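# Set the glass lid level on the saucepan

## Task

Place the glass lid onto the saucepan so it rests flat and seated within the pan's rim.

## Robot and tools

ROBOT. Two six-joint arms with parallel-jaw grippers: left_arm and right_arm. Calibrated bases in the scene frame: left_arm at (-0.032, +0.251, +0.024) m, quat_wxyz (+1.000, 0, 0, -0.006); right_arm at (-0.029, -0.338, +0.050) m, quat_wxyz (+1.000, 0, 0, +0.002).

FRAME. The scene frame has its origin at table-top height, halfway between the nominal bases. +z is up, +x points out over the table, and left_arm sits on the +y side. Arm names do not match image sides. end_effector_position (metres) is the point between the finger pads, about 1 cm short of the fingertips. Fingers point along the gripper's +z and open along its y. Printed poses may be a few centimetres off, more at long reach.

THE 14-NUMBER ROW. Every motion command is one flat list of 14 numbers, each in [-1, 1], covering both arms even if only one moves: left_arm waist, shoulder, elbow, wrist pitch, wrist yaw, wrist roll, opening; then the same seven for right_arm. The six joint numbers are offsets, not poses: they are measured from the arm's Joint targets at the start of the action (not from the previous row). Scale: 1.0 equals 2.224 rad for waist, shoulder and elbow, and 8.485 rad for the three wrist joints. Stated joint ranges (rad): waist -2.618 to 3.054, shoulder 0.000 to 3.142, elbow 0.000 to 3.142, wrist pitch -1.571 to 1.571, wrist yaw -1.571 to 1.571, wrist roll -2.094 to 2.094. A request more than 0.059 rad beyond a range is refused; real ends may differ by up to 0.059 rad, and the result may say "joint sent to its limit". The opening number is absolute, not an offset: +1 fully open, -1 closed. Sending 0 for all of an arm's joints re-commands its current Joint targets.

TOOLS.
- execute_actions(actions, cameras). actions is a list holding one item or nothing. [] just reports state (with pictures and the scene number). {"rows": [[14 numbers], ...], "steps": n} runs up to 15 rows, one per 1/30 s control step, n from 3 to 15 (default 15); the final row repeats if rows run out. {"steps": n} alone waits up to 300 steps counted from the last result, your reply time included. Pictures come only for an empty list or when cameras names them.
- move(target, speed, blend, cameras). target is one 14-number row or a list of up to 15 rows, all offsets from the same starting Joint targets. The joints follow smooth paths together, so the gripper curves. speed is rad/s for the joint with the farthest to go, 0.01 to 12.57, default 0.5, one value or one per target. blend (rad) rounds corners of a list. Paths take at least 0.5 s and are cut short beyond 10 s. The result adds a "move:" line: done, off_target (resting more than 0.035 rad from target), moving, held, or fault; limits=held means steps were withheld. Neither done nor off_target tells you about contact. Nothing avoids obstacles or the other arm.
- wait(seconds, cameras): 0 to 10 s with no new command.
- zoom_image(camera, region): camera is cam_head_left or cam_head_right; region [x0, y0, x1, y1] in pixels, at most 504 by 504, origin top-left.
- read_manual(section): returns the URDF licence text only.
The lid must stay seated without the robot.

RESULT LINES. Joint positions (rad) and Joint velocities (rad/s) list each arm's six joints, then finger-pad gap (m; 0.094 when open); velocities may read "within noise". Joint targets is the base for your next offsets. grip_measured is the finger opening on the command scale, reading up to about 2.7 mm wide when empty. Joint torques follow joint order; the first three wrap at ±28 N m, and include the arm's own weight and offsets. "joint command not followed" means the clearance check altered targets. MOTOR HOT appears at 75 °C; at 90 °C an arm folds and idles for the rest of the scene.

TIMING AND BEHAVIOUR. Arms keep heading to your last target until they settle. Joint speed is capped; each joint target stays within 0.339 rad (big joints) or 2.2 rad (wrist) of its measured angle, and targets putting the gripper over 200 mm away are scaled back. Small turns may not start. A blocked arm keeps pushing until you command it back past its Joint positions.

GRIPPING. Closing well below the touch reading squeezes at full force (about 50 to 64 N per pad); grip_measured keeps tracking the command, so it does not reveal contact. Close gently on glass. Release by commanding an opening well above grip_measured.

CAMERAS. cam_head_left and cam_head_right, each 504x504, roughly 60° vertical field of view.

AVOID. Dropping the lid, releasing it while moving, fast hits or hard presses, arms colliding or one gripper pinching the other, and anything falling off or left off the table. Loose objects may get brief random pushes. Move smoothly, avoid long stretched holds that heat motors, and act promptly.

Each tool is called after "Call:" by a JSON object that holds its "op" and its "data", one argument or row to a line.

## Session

Call:
{"op": "execute_actions", "data": {
  "actions": []
}}

Call:
{"op": "zoom_image", "data": {
  "camera": "cam_head_right",
  "region": [50, 180, 450, 400]
}}

Scene clock: 0.00 s of 4200.00 s.
left_arm: end_effector_position=(+0.1475, +0.0375, +0.2431) grip_measured=+1.000 end_effector_quat_wxyz=(+0.515, +0.042, +0.670, -0.533) | right_arm: end_effector_position=(+0.1002, -0.1266, +0.3200) grip_measured=+1.000 end_effector_quat_wxyz=(+0.622, -0.040, +0.639, +0.450)
Joint positions: left_arm=[-0.879 0.447 0.054 0.492 -0.026 -0.736 0.094] | right_arm=[1.617 0.44 0.147 0.589 0.91 0.326 0.094]
Joint velocities: within noise
Joint torques (N m): no reading
Heat: left arm: 34 °C; right arm: 33 °C.
Joint targets: left_arm=[-0.879 0.441 0.066 0.499 -0.025 -0.730] | right_arm=[1.617 0.434 0.150 0.575 0.907 0.322]

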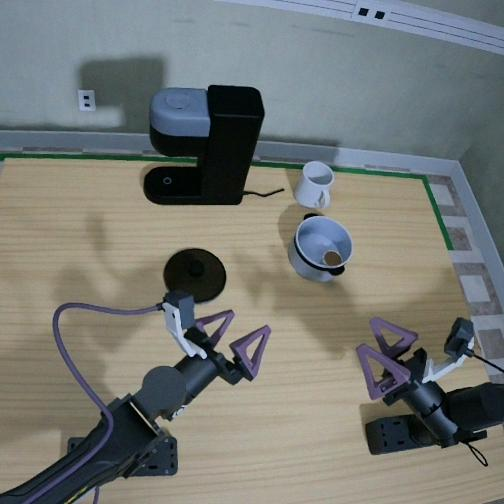

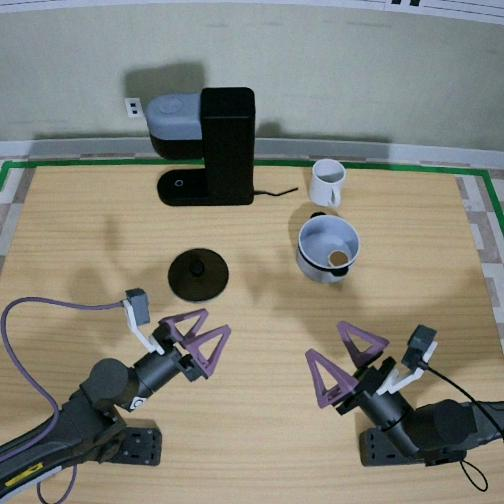

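Scaled by 1.260.

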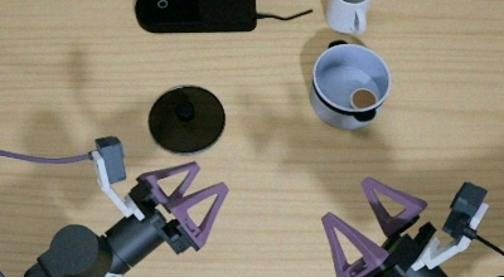

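Call:
{"op": "zoom_image", "data": {
  "camera": "cam_head_right",
  "region": [160, 235, 240, 315]
}}

Call:
{"op": "zoom_image", "data": {
  "camera": "cam_head_right",
  "region": [280, 200, 380, 300]
}}

Call:
{"op": "zoom_image", "data": {
  "camera": "cam_head_left",
  "region": [270, 200, 370, 300]
}}

Scaled by 6.300.

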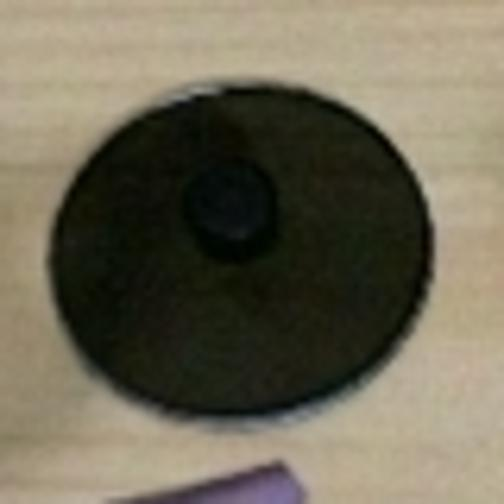

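Scaled by 5.040.

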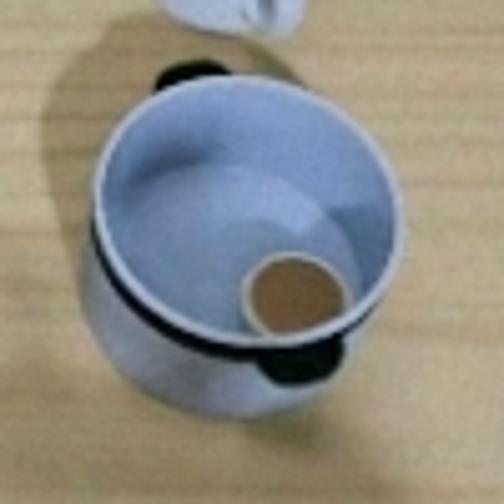

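Scaled by 5.040.

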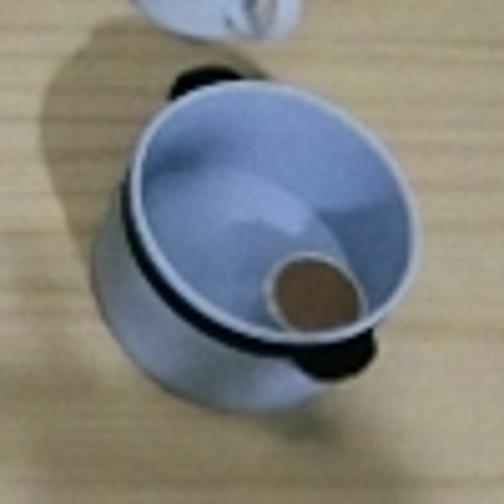

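Call:
{"op": "move", "data": {
  "target": [
    [0.5,0,0,0,0,0,1,0,0,0,0,0,0,1],
    [0.5,0,0,0,0,0,1,-0.3386,0.8537,0.811,-0.1374,-0.1069,-0.0379,0.6]
  ],
  "speed": [0.9,0.9],
  "blend": 0.3
}}

Call:
{"op": "zoom_image", "data": {
  "camera": "cam_head_left",
  "region": [140, 220, 260, 340]
}}

Call:
{"op": "zoom_image", "data": {
  "camera": "cam_head_right",
  "region": [140, 220, 260, 340]
}}

Scene clock: 5.43 s of 4200.00 s.
left_arm: end_effector_position=(+0.2392, +0.3148, +0.2431) grip_measured=+1.000 end_effector_quat_wxyz=(+0.718, -0.315, +0.593, -0.184) | right_arm: end_effector_position=(+0.3559, +0.1098, +0.1215) grip_measured=+0.602 end_effector_quat_wxyz=(+0.273, -0.395, +0.868, +0.121)
Joint positions: left_arm=[0.227 0.447 0.054 0.492 -0.021 -0.737 0.094] | right_arm=[0.859 2.319 1.934 -0.579 0.01 0.004 0.075]
Joint torques (N m): left_arm=[0.53 1.07 7.79 1.52 -0.01 0.07] | right_arm=[0.47 -13.55 7.83 1.2 -0.05 -0.05]
Heat: left arm: 34 °C; right arm: 34 °C.
Joint targets: left_arm=[0.234 0.441 0.066 0.499 -0.025 -0.730] | right_arm=[0.864 2.333 1.954 -0.591 0.000 0.000]
Kept back: nothing.
move: done

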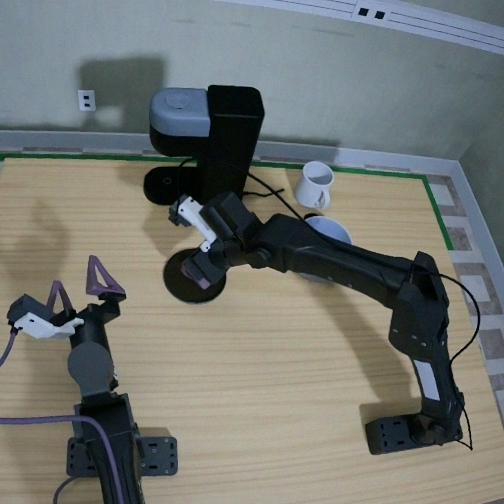

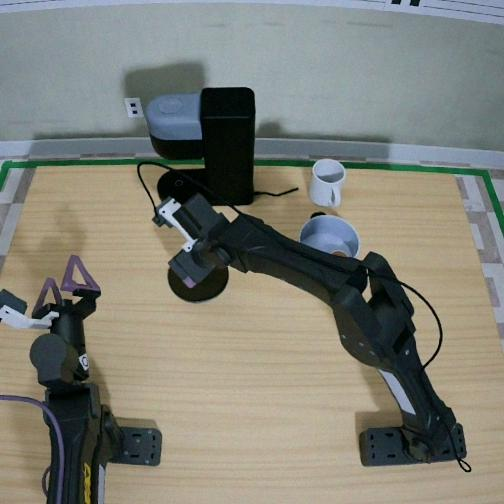

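Scaled by 4.200.

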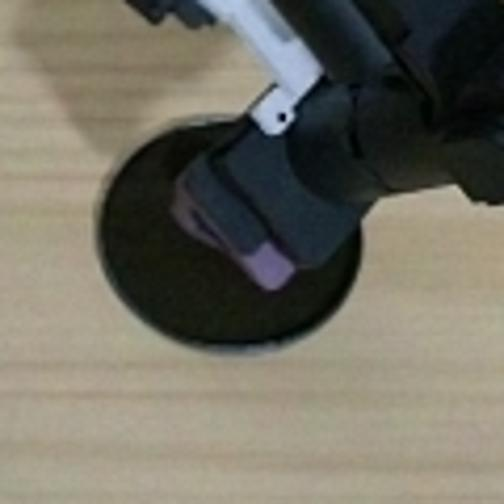

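Scaled by 4.200.

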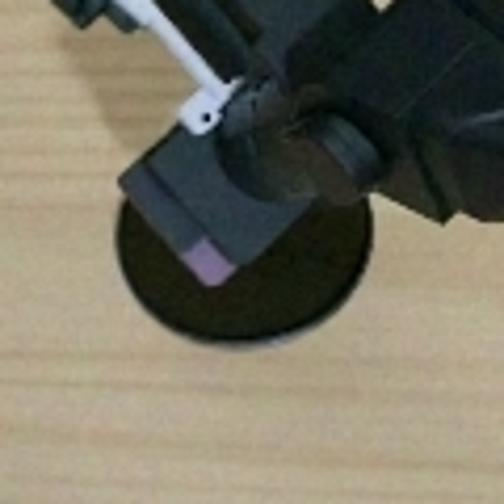

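Call:
{"op": "move", "data": {
  "target": [0,0,0,0,0,0,1,-0.0117,0.0484,-0.0047,0.0139,0,0,0.6],
  "speed": 0.2
}}

Call:
{"op": "zoom_image", "data": {
  "camera": "cam_head_left",
  "region": [140, 220, 260, 340]
}}

Call:
{"op": "zoom_image", "data": {
  "camera": "cam_head_right",
  "region": [140, 220, 260, 340]
}}

Scene clock: 7.27 s of 4200.00 s.
left_arm: end_effector_position=(+0.2392, +0.3148, +0.2431) grip_measured=+1.000 end_effector_quat_wxyz=(+0.718, -0.315, +0.593, -0.184) | right_arm: end_effector_position=(+0.3721, +0.1133, +0.0785) grip_measured=+0.602 end_effector_quat_wxyz=(+0.274, -0.388, +0.872, +0.119)
Joint positions: left_arm=[0.227 0.447 0.054 0.492 -0.021 -0.737 0.094] | right_arm=[0.842 2.417 1.934 -0.481 0.009 0.004 0.075]
Joint torques (N m): left_arm=[0.36 1.24 7.69 1.58 -0.05 0.03] | right_arm=[-0.36 -13.33 6.79 1.37 -0.05 -0.05]
Heat: left arm: 34 °C; right arm: 35 °C.
Joint targets: left_arm=[0.234 0.441 0.066 0.499 -0.025 -0.730] | right_arm=[0.838 2.441 1.944 -0.473 0.000 0.000]
Kept back: nothing.
move: done

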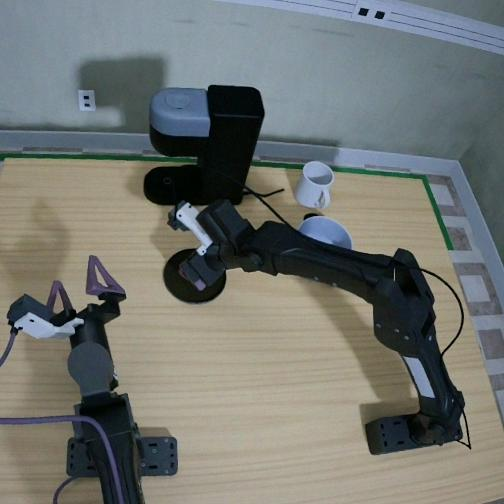

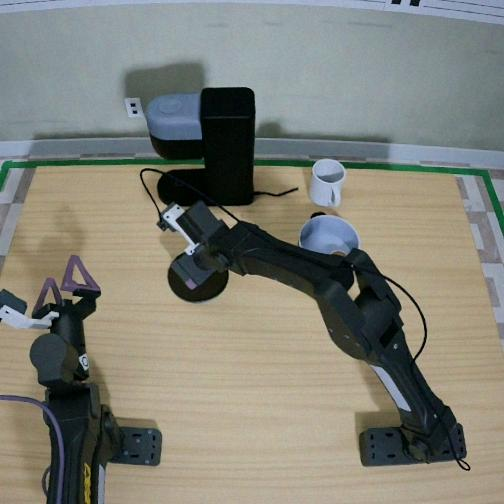

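Scaled by 4.200.

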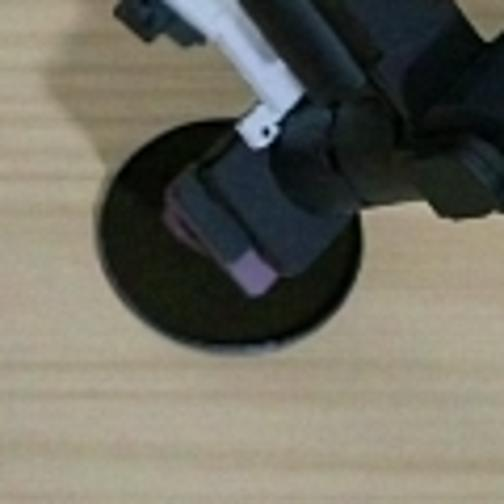

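Scaled by 4.200.

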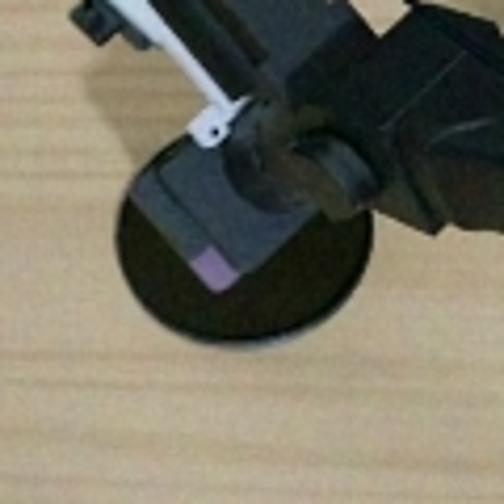

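Call:
{"op": "move", "data": {
  "target": [0,0,0,0,0,0,1,-0.005,0.018,-0.0036,0.0057,0,0,0.6],
  "speed": 0.07
}}

Call:
{"op": "zoom_image", "data": {
  "camera": "cam_head_left",
  "region": [140, 220, 260, 340]
}}

Call:
{"op": "zoom_image", "data": {
  "camera": "cam_head_right",
  "region": [140, 220, 260, 340]
}}

Scene clock: 9.00 s of 4200.00 s.
left_arm: end_effector_position=(+0.2392, +0.3148, +0.2431) grip_measured=+1.000 end_effector_quat_wxyz=(+0.718, -0.315, +0.593, -0.184) | right_arm: end_effector_position=(+0.3791, +0.1156, +0.0650) grip_measured=+0.602 end_effector_quat_wxyz=(+0.280, -0.385, +0.871, +0.121)
Joint positions: left_arm=[0.227 0.447 0.054 0.492 -0.021 -0.737 0.094] | right_arm=[0.836 2.452 1.934 -0.433 0.009 0.004 0.075]
Joint torques (N m): left_arm=[0.38 1.06 7.57 1.53 -0.05 0.03] | right_arm=[-0.8 -13.05 6.08 1.38 -0.04 -0.06]
Heat: left arm: 33 °C; right arm: 35 °C.
Joint targets: left_arm=[0.234 0.441 0.066 0.499 -0.025 -0.730] | right_arm=[0.827 2.481 1.936 -0.425 0.000 0.000]
Kept back: nothing.
move: done

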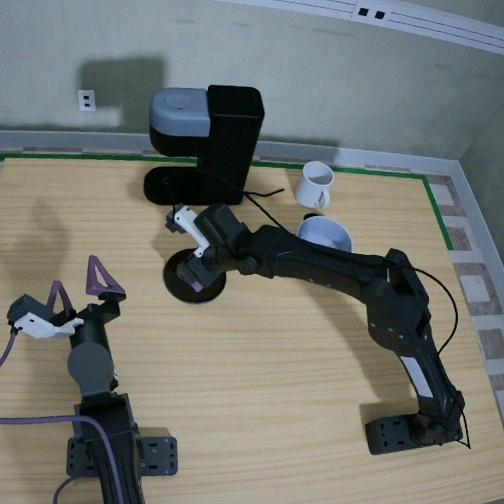

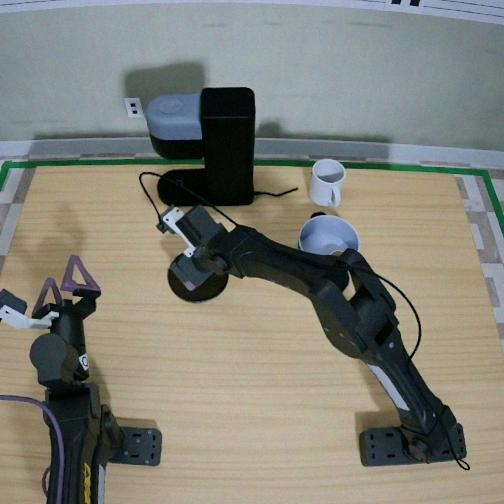

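Scaled by 4.200.

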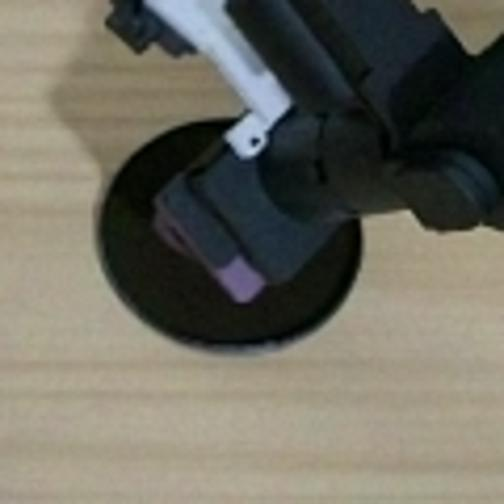

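Scaled by 4.200.

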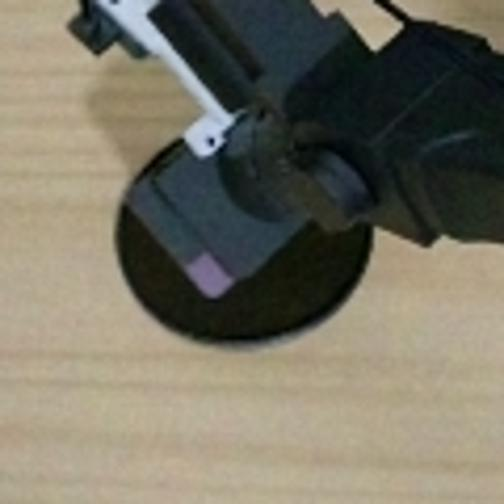

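Call:
{"op": "move", "data": {
  "target": [0,0,0,0,0,0,1,-0.0085,0.013,0.001,0.0013,0,0,0.6],
  "speed": 0.05,
  "cameras": ["cam_head_left","cam_head_right"]
}}

Call:
{"op": "zoom_image", "data": {
  "camera": "cam_head_right",
  "region": [140, 220, 260, 340]
}}

Scene clock: 10.43 s of 4200.00 s.
left_arm: end_effector_position=(+0.2392, +0.3148, +0.2431) grip_measured=+1.000 end_effector_quat_wxyz=(+0.718, -0.315, +0.593, -0.184) | right_arm: end_effector_position=(+0.3888, +0.1055, +0.0497) grip_measured=+0.602 end_effector_quat_wxyz=(+0.274, -0.376, +0.878, +0.114)
Joint positions: left_arm=[0.227 0.447 0.054 0.492 -0.021 -0.737 0.094] | right_arm=[0.813 2.48 1.934 -0.421 0.009 0.004 0.075]
Joint torques (N m): left_arm=[0.38 1.26 7.84 1.54 -0.04 0.04] | right_arm=[-0.58 -13.15 6.19 1.41 -0.04 -0.06]
Heat: left arm: 33 °C; right arm: 35 °C.
Joint targets: left_arm=[0.234 0.441 0.066 0.499 -0.025 -0.730] | right_arm=[0.808 2.510 1.938 -0.413 0.000 0.000]
Kept back: nothing.
move: done

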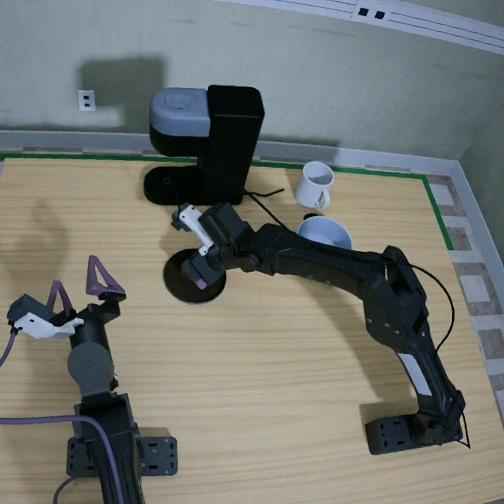

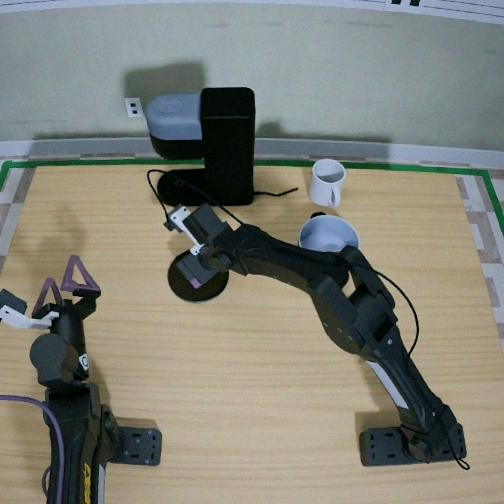

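Scaled by 4.200.

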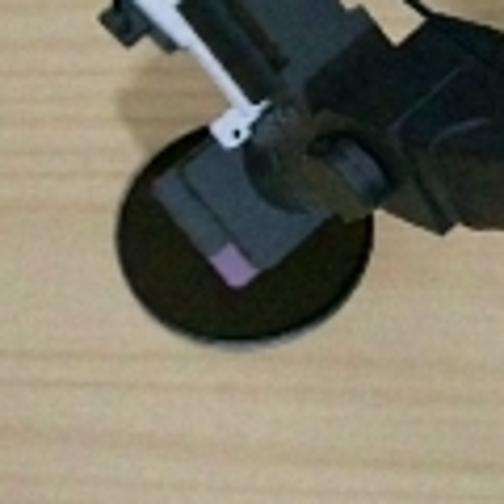

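Call:
{"op": "move", "data": {
  "target": [0,0,0,0,0,0,1,0.0099,0.0067,-0.003,0.0021,0,0,0.6],
  "speed": 0.05,
  "cameras": ["cam_head_left","cam_head_right"]
}}

Call:
{"op": "zoom_image", "data": {
  "camera": "cam_head_right",
  "region": [140, 220, 260, 340]
}}

Scene clock: 11.67 s of 4200.00 s.
left_arm: end_effector_position=(+0.2392, +0.3148, +0.2431) grip_measured=+1.000 end_effector_quat_wxyz=(+0.718, -0.315, +0.593, -0.184) | right_arm: end_effector_position=(+0.3845, +0.1122, +0.0443) grip_measured=+0.602 end_effector_quat_wxyz=(+0.275, -0.381, +0.875, +0.117)
Joint positions: left_arm=[0.227 0.447 0.054 0.492 -0.021 -0.737 0.094] | right_arm=[0.825 2.494 1.934 -0.404 0.009 0.004 0.075]
Joint torques (N m): left_arm=[0.58 1.21 7.92 1.56 -0.01 0.11] | right_arm=[0.42 -13.05 5.65 1.4 -0.03 -0.06]
Heat: left arm: 33 °C; right arm: 35 °C.
Joint targets: left_arm=[0.234 0.441 0.066 0.499 -0.025 -0.730] | right_arm=[0.830 2.525 1.931 -0.396 0.000 0.000]
Kept back: nothing.
move: done

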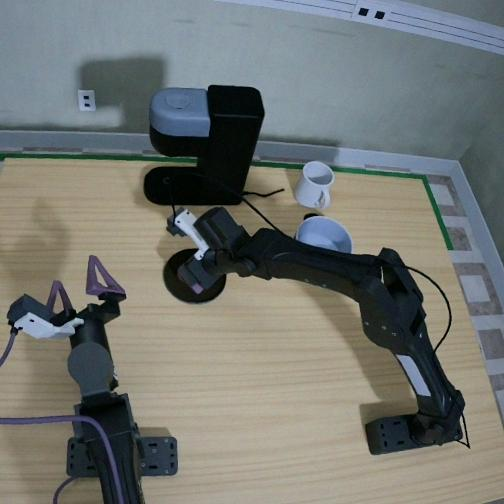

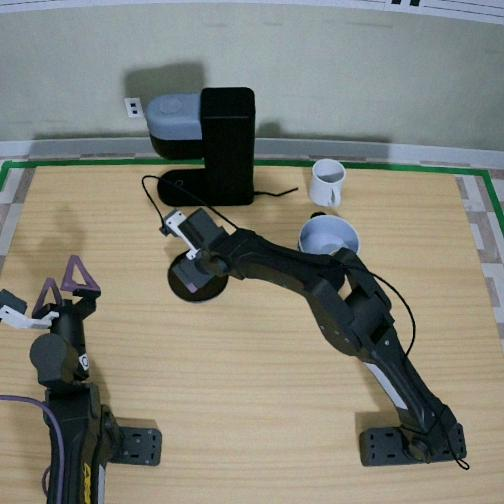

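Scaled by 4.200.

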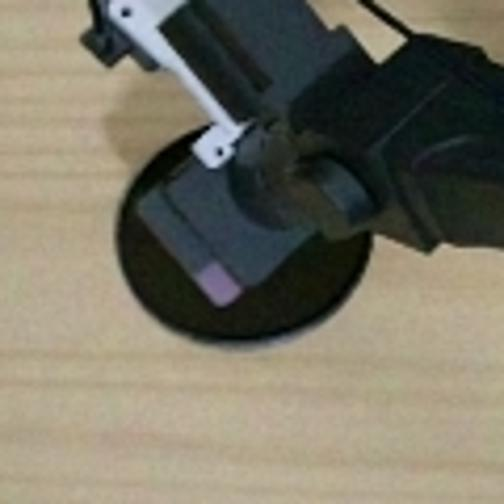

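Call:
{"op": "execute_actions", "data": {
  "actions": [
    {"rows":[[0,0,0,0,0,0,1,0,0,0,0,0,0,0.4],[0,0,0,0,0,0,1,0,0,0,0,0,0,0.3],[0,0,0,0,0,0,1,0,0,0,0,0,0,0.2],[0,0,0,0,0,0,1,0,0,0,0,0,0,0.1],[0,0,0,0,0,0,1,0,0,0,0,0,0,0],[0,0,0,0,0,0,1,0,0,0,0,0,0,-0.1],[0,0,0,0,0,0,1,0,0,0,0,0,0,-0.2],[0,0,0,0,0,0,1,0,0,0,0,0,0,-0.25],[0,0,0,0,0,0,1,0,0,0,0,0,0,-0.3],[0,0,0,0,0,0,1,0,0,0,0,0,0,-0.35],[0,0,0,0,0,0,1,0,0,0,0,0,0,-0.45],[0,0,0,0,0,0,1,0,0,0,0,0,0,-0.7],[0,0,0,0,0,0,1,0,0,0,0,0,0,-1]]}
  ]
}}

Call:
{"op": "wait", "data": {
  "seconds": 0.4
}}

Call:
{"op": "zoom_image", "data": {
  "camera": "cam_head_right",
  "region": [140, 220, 260, 340]
}}

Scene clock: 14.07 s of 4200.00 s.
left_arm: end_effector_position=(+0.2392, +0.3148, +0.2431) grip_measured=+1.000 end_effector_quat_wxyz=(+0.718, -0.315, +0.593, -0.184) | right_arm: end_effector_position=(+0.3840, +0.1138, +0.0449) grip_measured=-0.316 end_effector_quat_wxyz=(+0.276, -0.382, +0.874, +0.120)
Joint positions: left_arm=[0.227 0.447 0.054 0.492 -0.021 -0.737 0.094] | right_arm=[0.826 2.494 1.934 -0.399 0.004 0.004 0.032]
Joint torques (N m): left_arm=[0.47 1.13 7.77 1.49 -0.04 0.06] | right_arm=[0.32 -13.07 5.64 1.37 0.01 -0.06]
Heat: left arm: 33 °C; right arm: 35 °C.
Joint targets: left_arm=[0.234 0.441 0.066 0.499 -0.025 -0.730] | right_arm=[0.830 2.525 1.931 -0.396 0.000 0.000]
Steps of this call (1-60: nothing new was sent; 61-72: this action's first 12). Readings (joint positions of left_arm | right_arm):
61: [0.227 0.447 0.054 0.492 -0.021 -0.737] | [0.825 2.494 1.934 -0.403 0.009 0.004]
62: [0.227 0.447 0.054 0.492 -0.021 -0.737] | [0.825 2.494 1.934 -0.403 0.009 0.004]
64: [0.227 0.447 0.054 0.492 -0.021 -0.737] | [0.825 2.494 1.934 -0.403 0.009 0.004]
68: [0.227 0.447 0.054 0.492 -0.021 -0.737] | [0.826 2.494 1.934 -0.400 0.005 0.004]
72: the state above

Scene clock: 14.57 s of 4200.00 s.
left_arm: end_effector_position=(+0.2392, +0.3148, +0.2431) grip_measured=+1.000 end_effector_quat_wxyz=(+0.718, -0.315, +0.593, -0.184) | right_arm: end_effector_position=(+0.3840, +0.1138, +0.0449) grip_measured=-0.316 end_effector_quat_wxyz=(+0.276, -0.382, +0.874, +0.120)
Joint positions: left_arm=[0.227 0.447 0.054 0.492 -0.021 -0.737 0.094] | right_arm=[0.826 2.494 1.934 -0.399 0.004 0.004 0.032]
Joint torques (N m): left_arm=[0.53 1.26 7.69 1.55 -0.04 -0.01] | right_arm=[0.34 -13.07 5.65 1.37 0 -0.06]
Heat: left arm: 33 °C; right arm: 36 °C.
Joint targets: left_arm=[0.234 0.441 0.066 0.499 -0.025 -0.730] | right_arm=[0.830 2.525 1.931 -0.396 0.000 0.000]
Steps of this call (1-3: your previous action's last 3; 4-15: toward your last target). Readings (joint positions of left_arm | right_arm):
1: [0.227 0.447 0.054 0.492 -0.021 -0.737] | [0.826 2.494 1.934 -0.399 0.004 0.004]
2: [0.227 0.447 0.054 0.492 -0.021 -0.737] | [0.826 2.494 1.934 -0.399 0.004 0.004]
4: [0.227 0.447 0.054 0.492 -0.021 -0.737] | [0.826 2.494 1.934 -0.399 0.004 0.004]
8: [0.227 0.447 0.054 0.492 -0.021 -0.737] | [0.826 2.494 1.934 -0.399 0.004 0.004]
15: the state above
All arms were judged still, so your last target was given up. Each gripper or tool keeps its last command.

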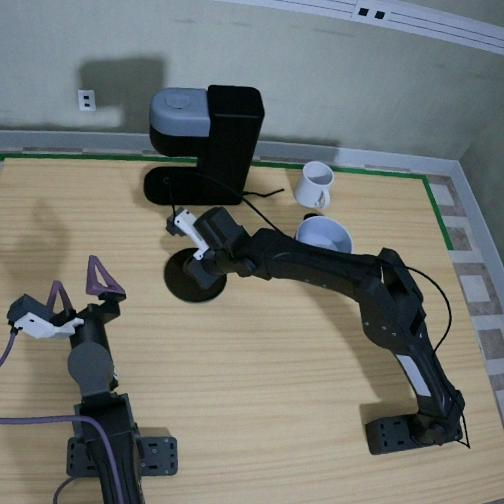

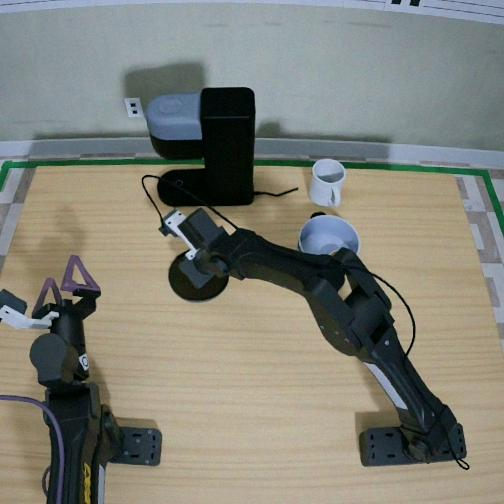

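Scaled by 4.200.

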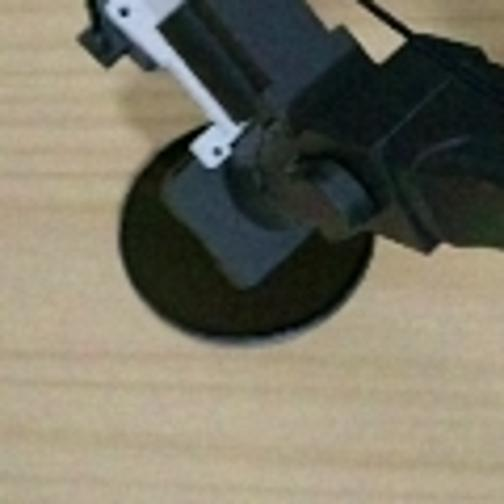

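Call:
{"op": "move", "data": {
  "target": [
    [0,0,0,0,0,0,1,0,-0.1682,-0.002,-0.0399,0,0,-1],
    [0,0,0,0,0,0,1,-0.232,-0.2968,-0.205,-0.0204,0,0,-1]
  ],
  "speed": [0.2,0.35],
  "blend": 0.05
}}

Call:
{"op": "zoom_image", "data": {
  "camera": "cam_head_right",
  "region": [280, 190, 400, 310]
}}

Call:
{"op": "zoom_image", "data": {
  "camera": "cam_head_left",
  "region": [270, 190, 390, 310]
}}

Scene clock: 18.87 s of 4200.00 s.
left_arm: end_effector_position=(+0.2392, +0.3148, +0.2431) grip_measured=+1.000 end_effector_quat_wxyz=(+0.718, -0.315, +0.593, -0.184) | right_arm: end_effector_position=(+0.4297, -0.1891, +0.1575) grip_measured=-0.316 end_effector_quat_wxyz=(+0.263, -0.148, +0.952, +0.041)
Joint positions: left_arm=[0.227 0.447 0.054 0.492 -0.021 -0.737 0.094] | right_arm=[0.31 1.907 1.48 -0.604 0.003 0.004 0.032]
Joint torques (N m): left_arm=[0.53 1.26 7.92 1.58 -0.03 0.03] | right_arm=[0.44 -15.34 5.55 1.64 0.04 -0.06]
Heat: left arm: 33 °C; right arm: 38 °C.
Joint targets: left_arm=[0.234 0.441 0.066 0.499 -0.025 -0.730] | right_arm=[0.314 1.865 1.475 -0.569 0.000 0.000]
Kept back: nothing.
move: off_target (right_arm); right_arm: the shoulder is farthest, 0.043 rad from its target

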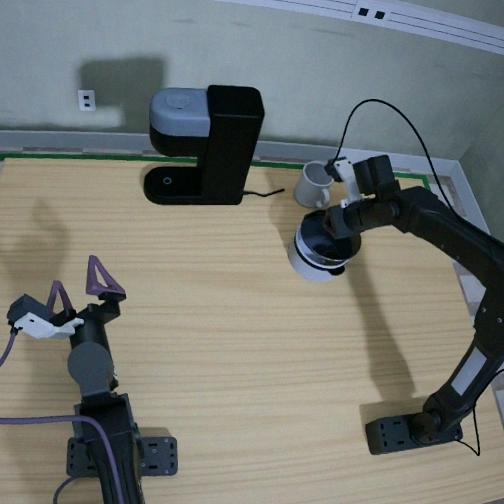

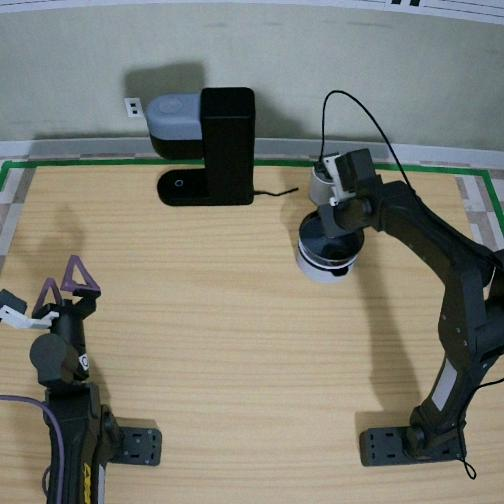

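Scaled by 4.200.

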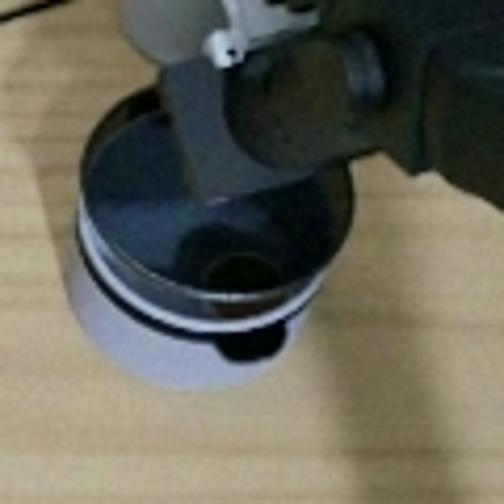

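Scaled by 4.200.

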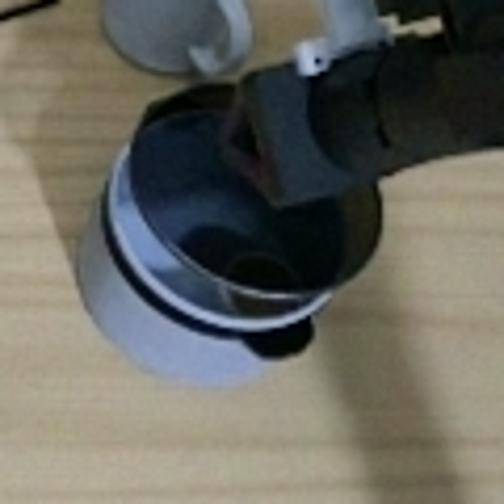

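Call:
{"op": "move", "data": {
  "target": [0,0,0,0,0,0,1,-0.0076,0.0014,-0.0589,0.0264,0,0,-1],
  "speed": 0.12,
  "cameras": ["cam_head_left","cam_head_right"]
}}

Call:
{"op": "zoom_image", "data": {
  "camera": "cam_head_right",
  "region": [280, 190, 380, 290]
}}

Call:
{"op": "zoom_image", "data": {
  "camera": "cam_head_left",
  "region": [270, 190, 370, 290]
}}

Scene clock: 21.67 s of 4200.00 s.
left_arm: end_effector_position=(+0.2392, +0.3148, +0.2431) grip_measured=+1.000 end_effector_quat_wxyz=(+0.718, -0.315, +0.593, -0.184) | right_arm: end_effector_position=(+0.4399, -0.1890, +0.1373) grip_measured=-0.316 end_effector_quat_wxyz=(+0.305, -0.143, +0.941, +0.046)
Joint positions: left_arm=[0.227 0.447 0.054 0.492 -0.021 -0.737 0.094] | right_arm=[0.304 1.907 1.348 -0.385 0.003 0.004 0.032]
Joint torques (N m): left_arm=[0.28 1.35 7.76 1.54 -0.05 0.08] | right_arm=[-0.62 -14.9 5.56 1.79 0.02 -0.06]
Heat: left arm: 33 °C; right arm: 38 °C.
Joint targets: left_arm=[0.234 0.441 0.066 0.499 -0.025 -0.730] | right_arm=[0.297 1.868 1.344 -0.345 0.000 0.000]
Kept back: nothing.
move: off_target (right_arm); right_arm: the wrist pitch is farthest, 0.040 rad from its target

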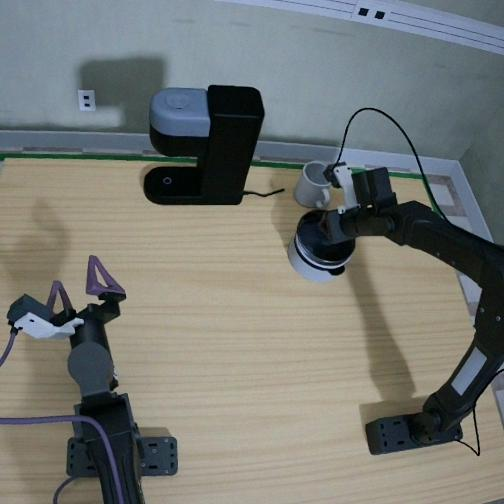

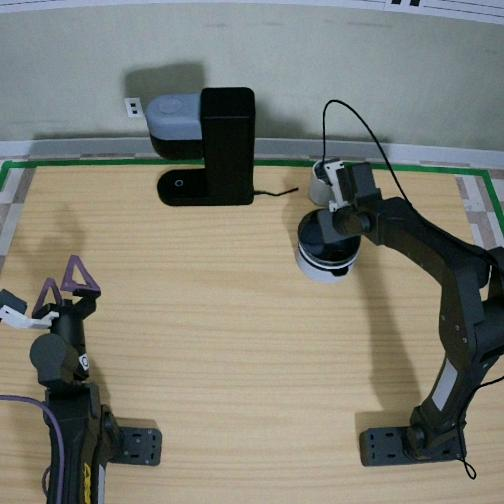

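Scaled by 5.040.

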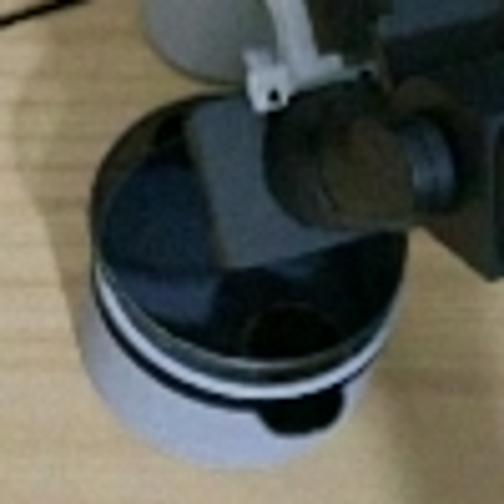

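Scaled by 5.040.

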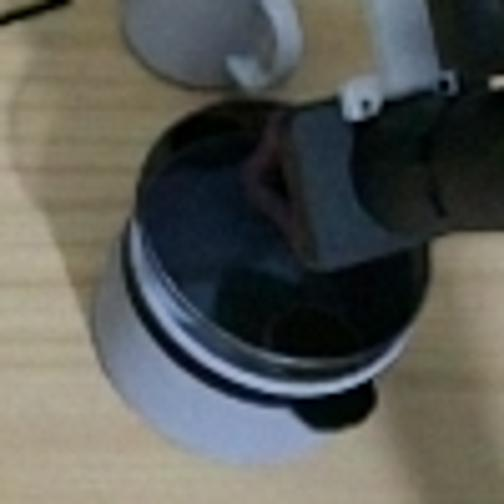

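Call:
{"op": "move", "data": {
  "target": [0,0,0,0,0,0,1,-0.0054,0.0076,-0.0225,0.0058,0,0,-1],
  "speed": 0.08,
  "cameras": ["cam_head_left","cam_head_right"]
}}

Call:
{"op": "zoom_image", "data": {
  "camera": "cam_head_right",
  "region": [280, 190, 380, 290]
}}

Call:
{"op": "zoom_image", "data": {
  "camera": "cam_head_left",
  "region": [270, 190, 370, 290]
}}

Scene clock: 23.07 s of 4200.00 s.
left_arm: end_effector_position=(+0.2392, +0.3148, +0.2431) grip_measured=+1.000 end_effector_quat_wxyz=(+0.718, -0.315, +0.593, -0.184) | right_arm: end_effector_position=(+0.4373, -0.1959, +0.1252) grip_measured=-0.316 end_effector_quat_wxyz=(+0.304, -0.137, +0.942, +0.045)
Joint positions: left_arm=[0.227 0.447 0.054 0.492 -0.021 -0.737 0.094] | right_arm=[0.292 1.907 1.298 -0.336 0.003 0.004 0.032]
Joint torques (N m): left_arm=[0.44 1.22 7.82 1.5 -0.02 0.04] | right_arm=[-0.61 -13.09 5.49 1.76 0.01 -0.06]
Heat: left arm: 33 °C; right arm: 38 °C.
Joint targets: left_arm=[0.234 0.441 0.066 0.499 -0.025 -0.730] | right_arm=[0.285 1.885 1.294 -0.295 0.000 0.000]
Kept back: nothing.
move: off_target (right_arm); right_arm: the wrist pitch is farthest, 0.040 rad from its target

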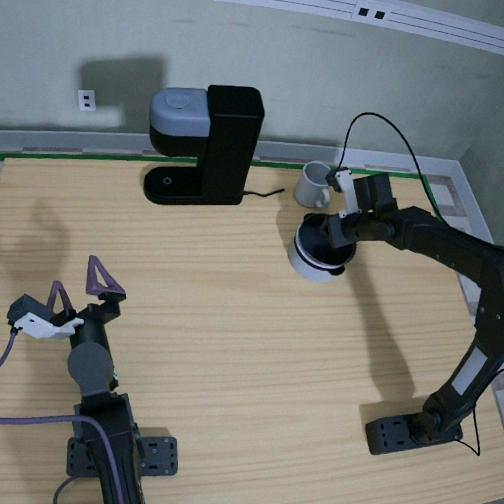

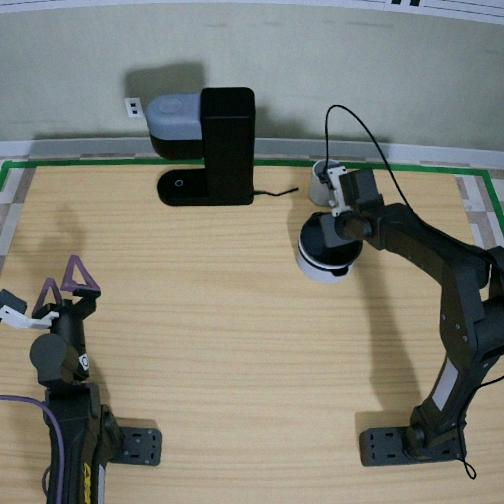

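Scaled by 5.040.

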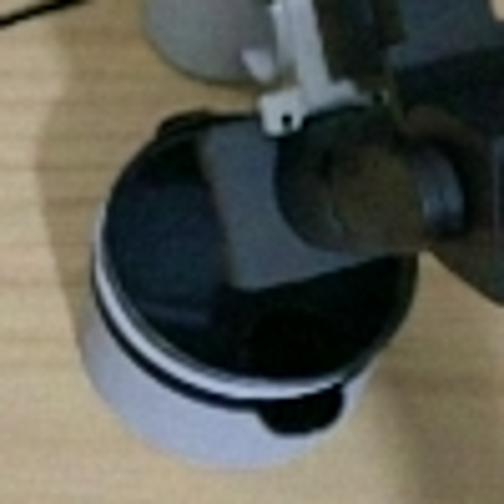

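Scaled by 5.040.

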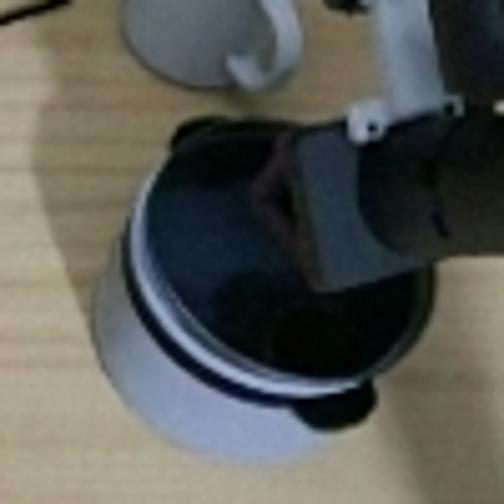

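Call:
{"op": "move", "data": {
  "target": [0,0,0,0,0,0,1,0.0094,0.018,-0.0067,0.0035,0,0,-1],
  "speed": 0.05,
  "cameras": ["cam_head_left","cam_head_right"]
}}

Call:
{"op": "zoom_image", "data": {
  "camera": "cam_head_right",
  "region": [280, 190, 380, 290]
}}

Call:
{"op": "zoom_image", "data": {
  "camera": "cam_head_left",
  "region": [270, 190, 370, 290]
}}

Scene clock: 24.43 s of 4200.00 s.
left_arm: end_effector_position=(+0.2392, +0.3148, +0.2431) grip_measured=+1.000 end_effector_quat_wxyz=(+0.718, -0.315, +0.593, -0.184) | right_arm: end_effector_position=(+0.4371, -0.1922, +0.1194) grip_measured=-0.316 end_effector_quat_wxyz=(+0.306, -0.141, +0.940, +0.046)
Joint positions: left_arm=[0.227 0.447 0.054 0.492 -0.021 -0.737 0.094] | right_arm=[0.299 1.916 1.283 -0.307 0.003 0.004 0.032]
Joint torques (N m): left_arm=[0.32 1.22 7.73 1.55 -0.03 0.09] | right_arm=[0.49 -10.1 5.44 1.75 0.02 -0.05]
Heat: left arm: 33 °C; right arm: 38 °C.
Joint targets: left_arm=[0.234 0.441 0.066 0.499 -0.025 -0.730] | right_arm=[0.306 1.924 1.279 -0.266 0.000 0.000]
Kept back: nothing.
move: off_target (right_arm); right_arm: the wrist pitch is farthest, 0.042 rad from its target

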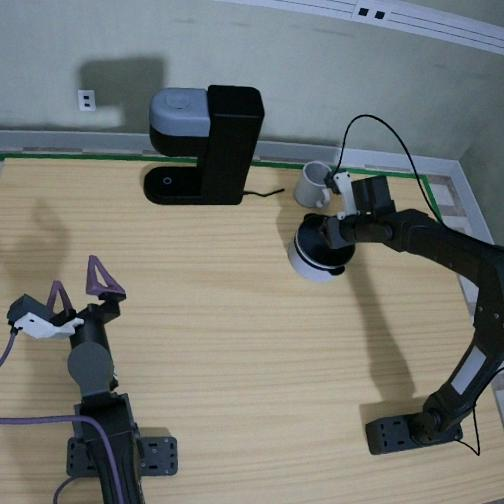

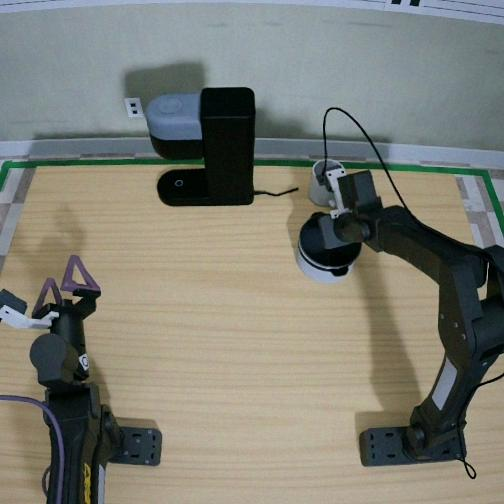

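Scaled by 5.040.

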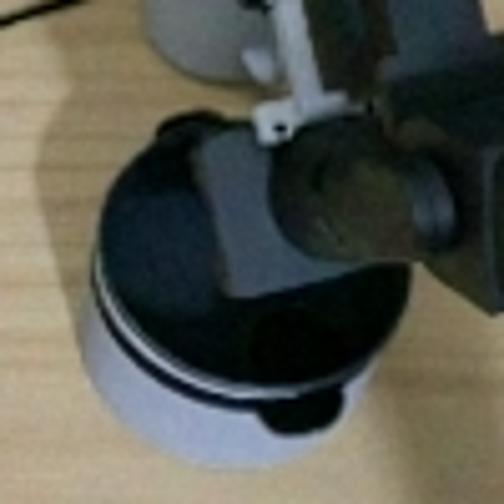

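Scaled by 5.040.

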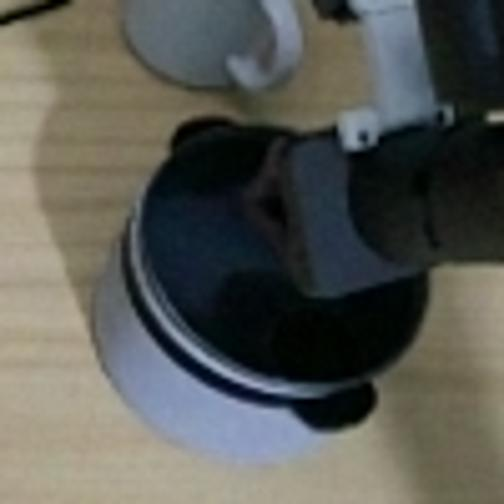

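Call:
{"op": "move", "data": {
  "target": [0,0,0,0,0,0,1,0.002,0.0065,-0.0055,0.0025,0,0,-1],
  "speed": 0.05,
  "cameras": ["cam_head_left","cam_head_right"]
}}

Call:
{"op": "zoom_image", "data": {
  "camera": "cam_head_right",
  "region": [280, 190, 380, 290]
}}

Call:
{"op": "zoom_image", "data": {
  "camera": "cam_head_left",
  "region": [270, 190, 370, 290]
}}

Scene clock: 25.37 s of 4200.00 s.
left_arm: end_effector_position=(+0.2392, +0.3148, +0.2431) grip_measured=+1.000 end_effector_quat_wxyz=(+0.718, -0.315, +0.593, -0.184) | right_arm: end_effector_position=(+0.4381, -0.1906, +0.1147) grip_measured=-0.316 end_effector_quat_wxyz=(+0.308, -0.142, +0.940, +0.047)
Joint positions: left_arm=[0.227 0.447 0.054 0.492 -0.021 -0.737 0.094] | right_arm=[0.302 1.926 1.274 -0.285 0.003 0.004 0.032]
Joint torques (N m): left_arm=[0.32 0.99 7.71 1.54 -0.05 0.03] | right_arm=[0.76 -9.78 5.16 1.81 0.01 -0.05]
Heat: left arm: 33 °C; right arm: 38 °C.
Joint targets: left_arm=[0.234 0.441 0.066 0.499 -0.025 -0.730] | right_arm=[0.310 1.939 1.267 -0.245 0.000 0.000]
Kept back: nothing.
move: off_target (right_arm); right_arm: the wrist pitch is farthest, 0.040 rad from its target

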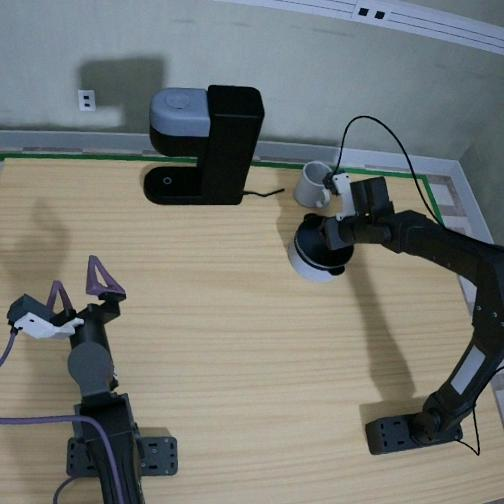

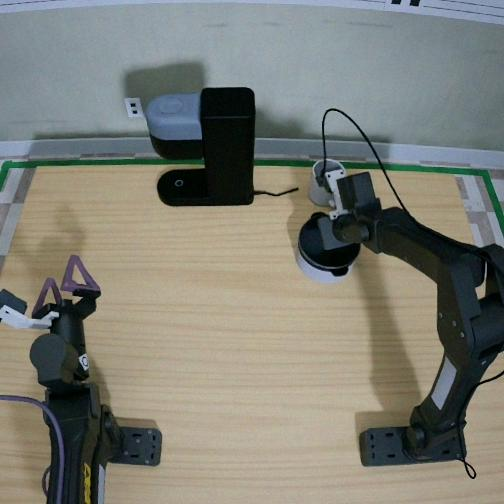

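Scaled by 5.040.

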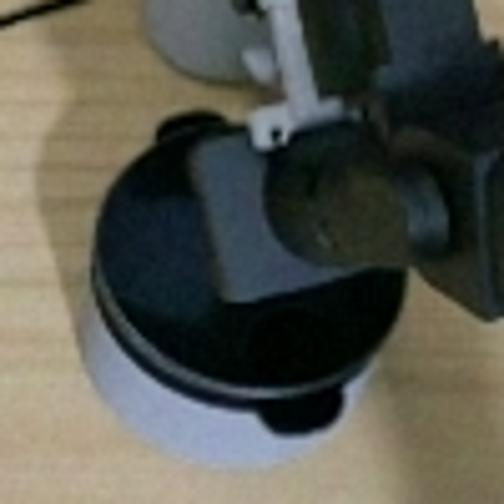

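Scaled by 5.040.

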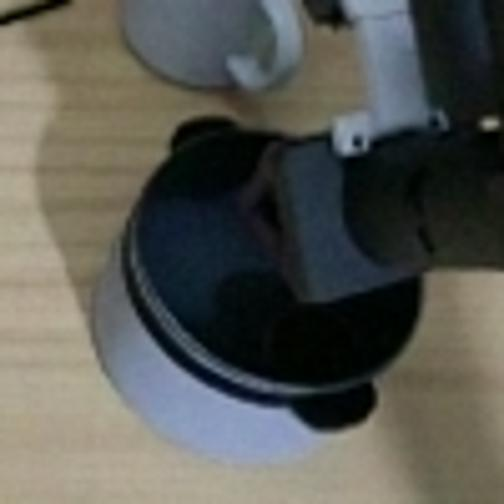

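Call:
{"op": "move", "data": {
  "target": [0,0,0,0,0,0,1,0.0005,0.0055,-0.0055,0.0005,0,0,-1],
  "speed": 0.05
}}

Call:
{"op": "zoom_image", "data": {
  "camera": "cam_head_right",
  "region": [280, 190, 380, 290]
}}

Call:
{"op": "zoom_image", "data": {
  "camera": "cam_head_left",
  "region": [270, 190, 370, 290]
}}

Scene clock: 26.30 s of 4200.00 s.
left_arm: end_effector_position=(+0.2392, +0.3148, +0.2431) grip_measured=+1.000 end_effector_quat_wxyz=(+0.718, -0.315, +0.593, -0.184) | right_arm: end_effector_position=(+0.4382, -0.1905, +0.1138) grip_measured=-0.316 end_effector_quat_wxyz=(+0.310, -0.142, +0.939, +0.047)
Joint positions: left_arm=[0.227 0.447 0.054 0.492 -0.021 -0.737 0.094] | right_arm=[0.302 1.926 1.267 -0.274 0.003 0.004 0.032]
Joint torques (N m): left_arm=[0.57 1.33 7.65 1.51 -0.03 0.04] | right_arm=[0.87 -8.62 4.7 1.68 0.01 -0.06]
Heat: left arm: 33 °C; right arm: 38 °C.
Joint targets: left_arm=[0.234 0.441 0.066 0.499 -0.025 -0.730] | right_arm=[0.312 1.951 1.255 -0.240 0.000 0.000]
Kept back: nothing.
move: done

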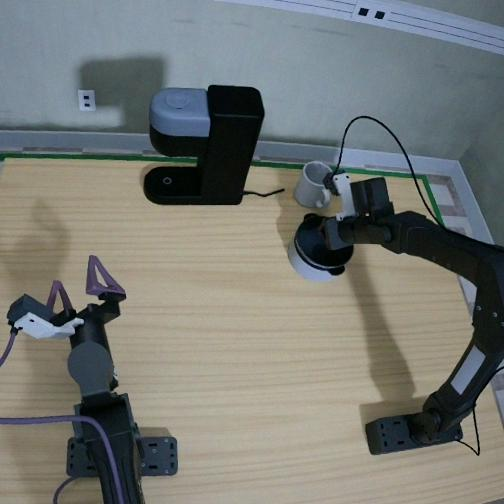

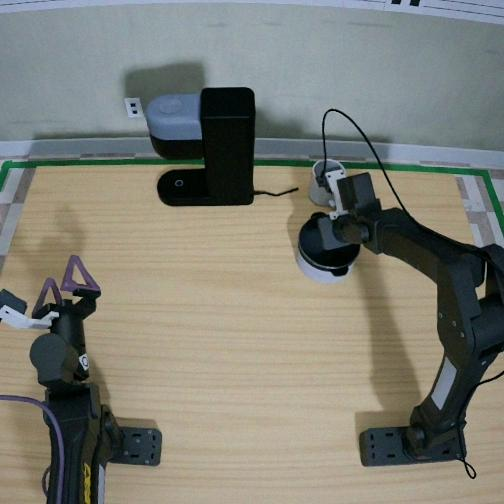

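Scaled by 5.040.

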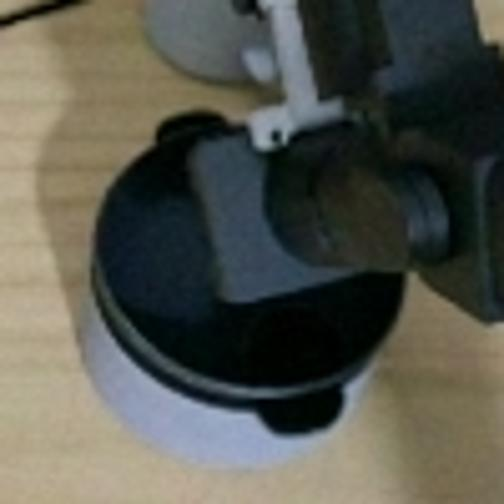

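Scaled by 5.040.

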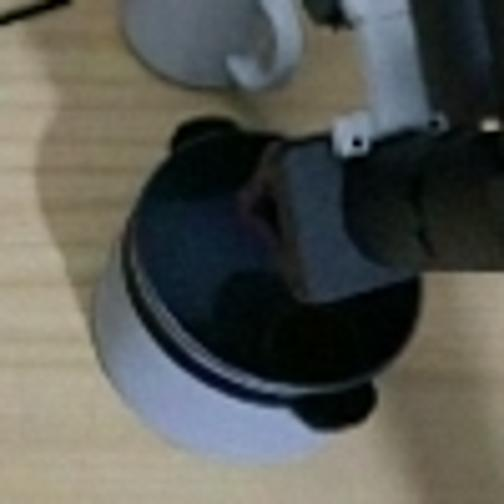

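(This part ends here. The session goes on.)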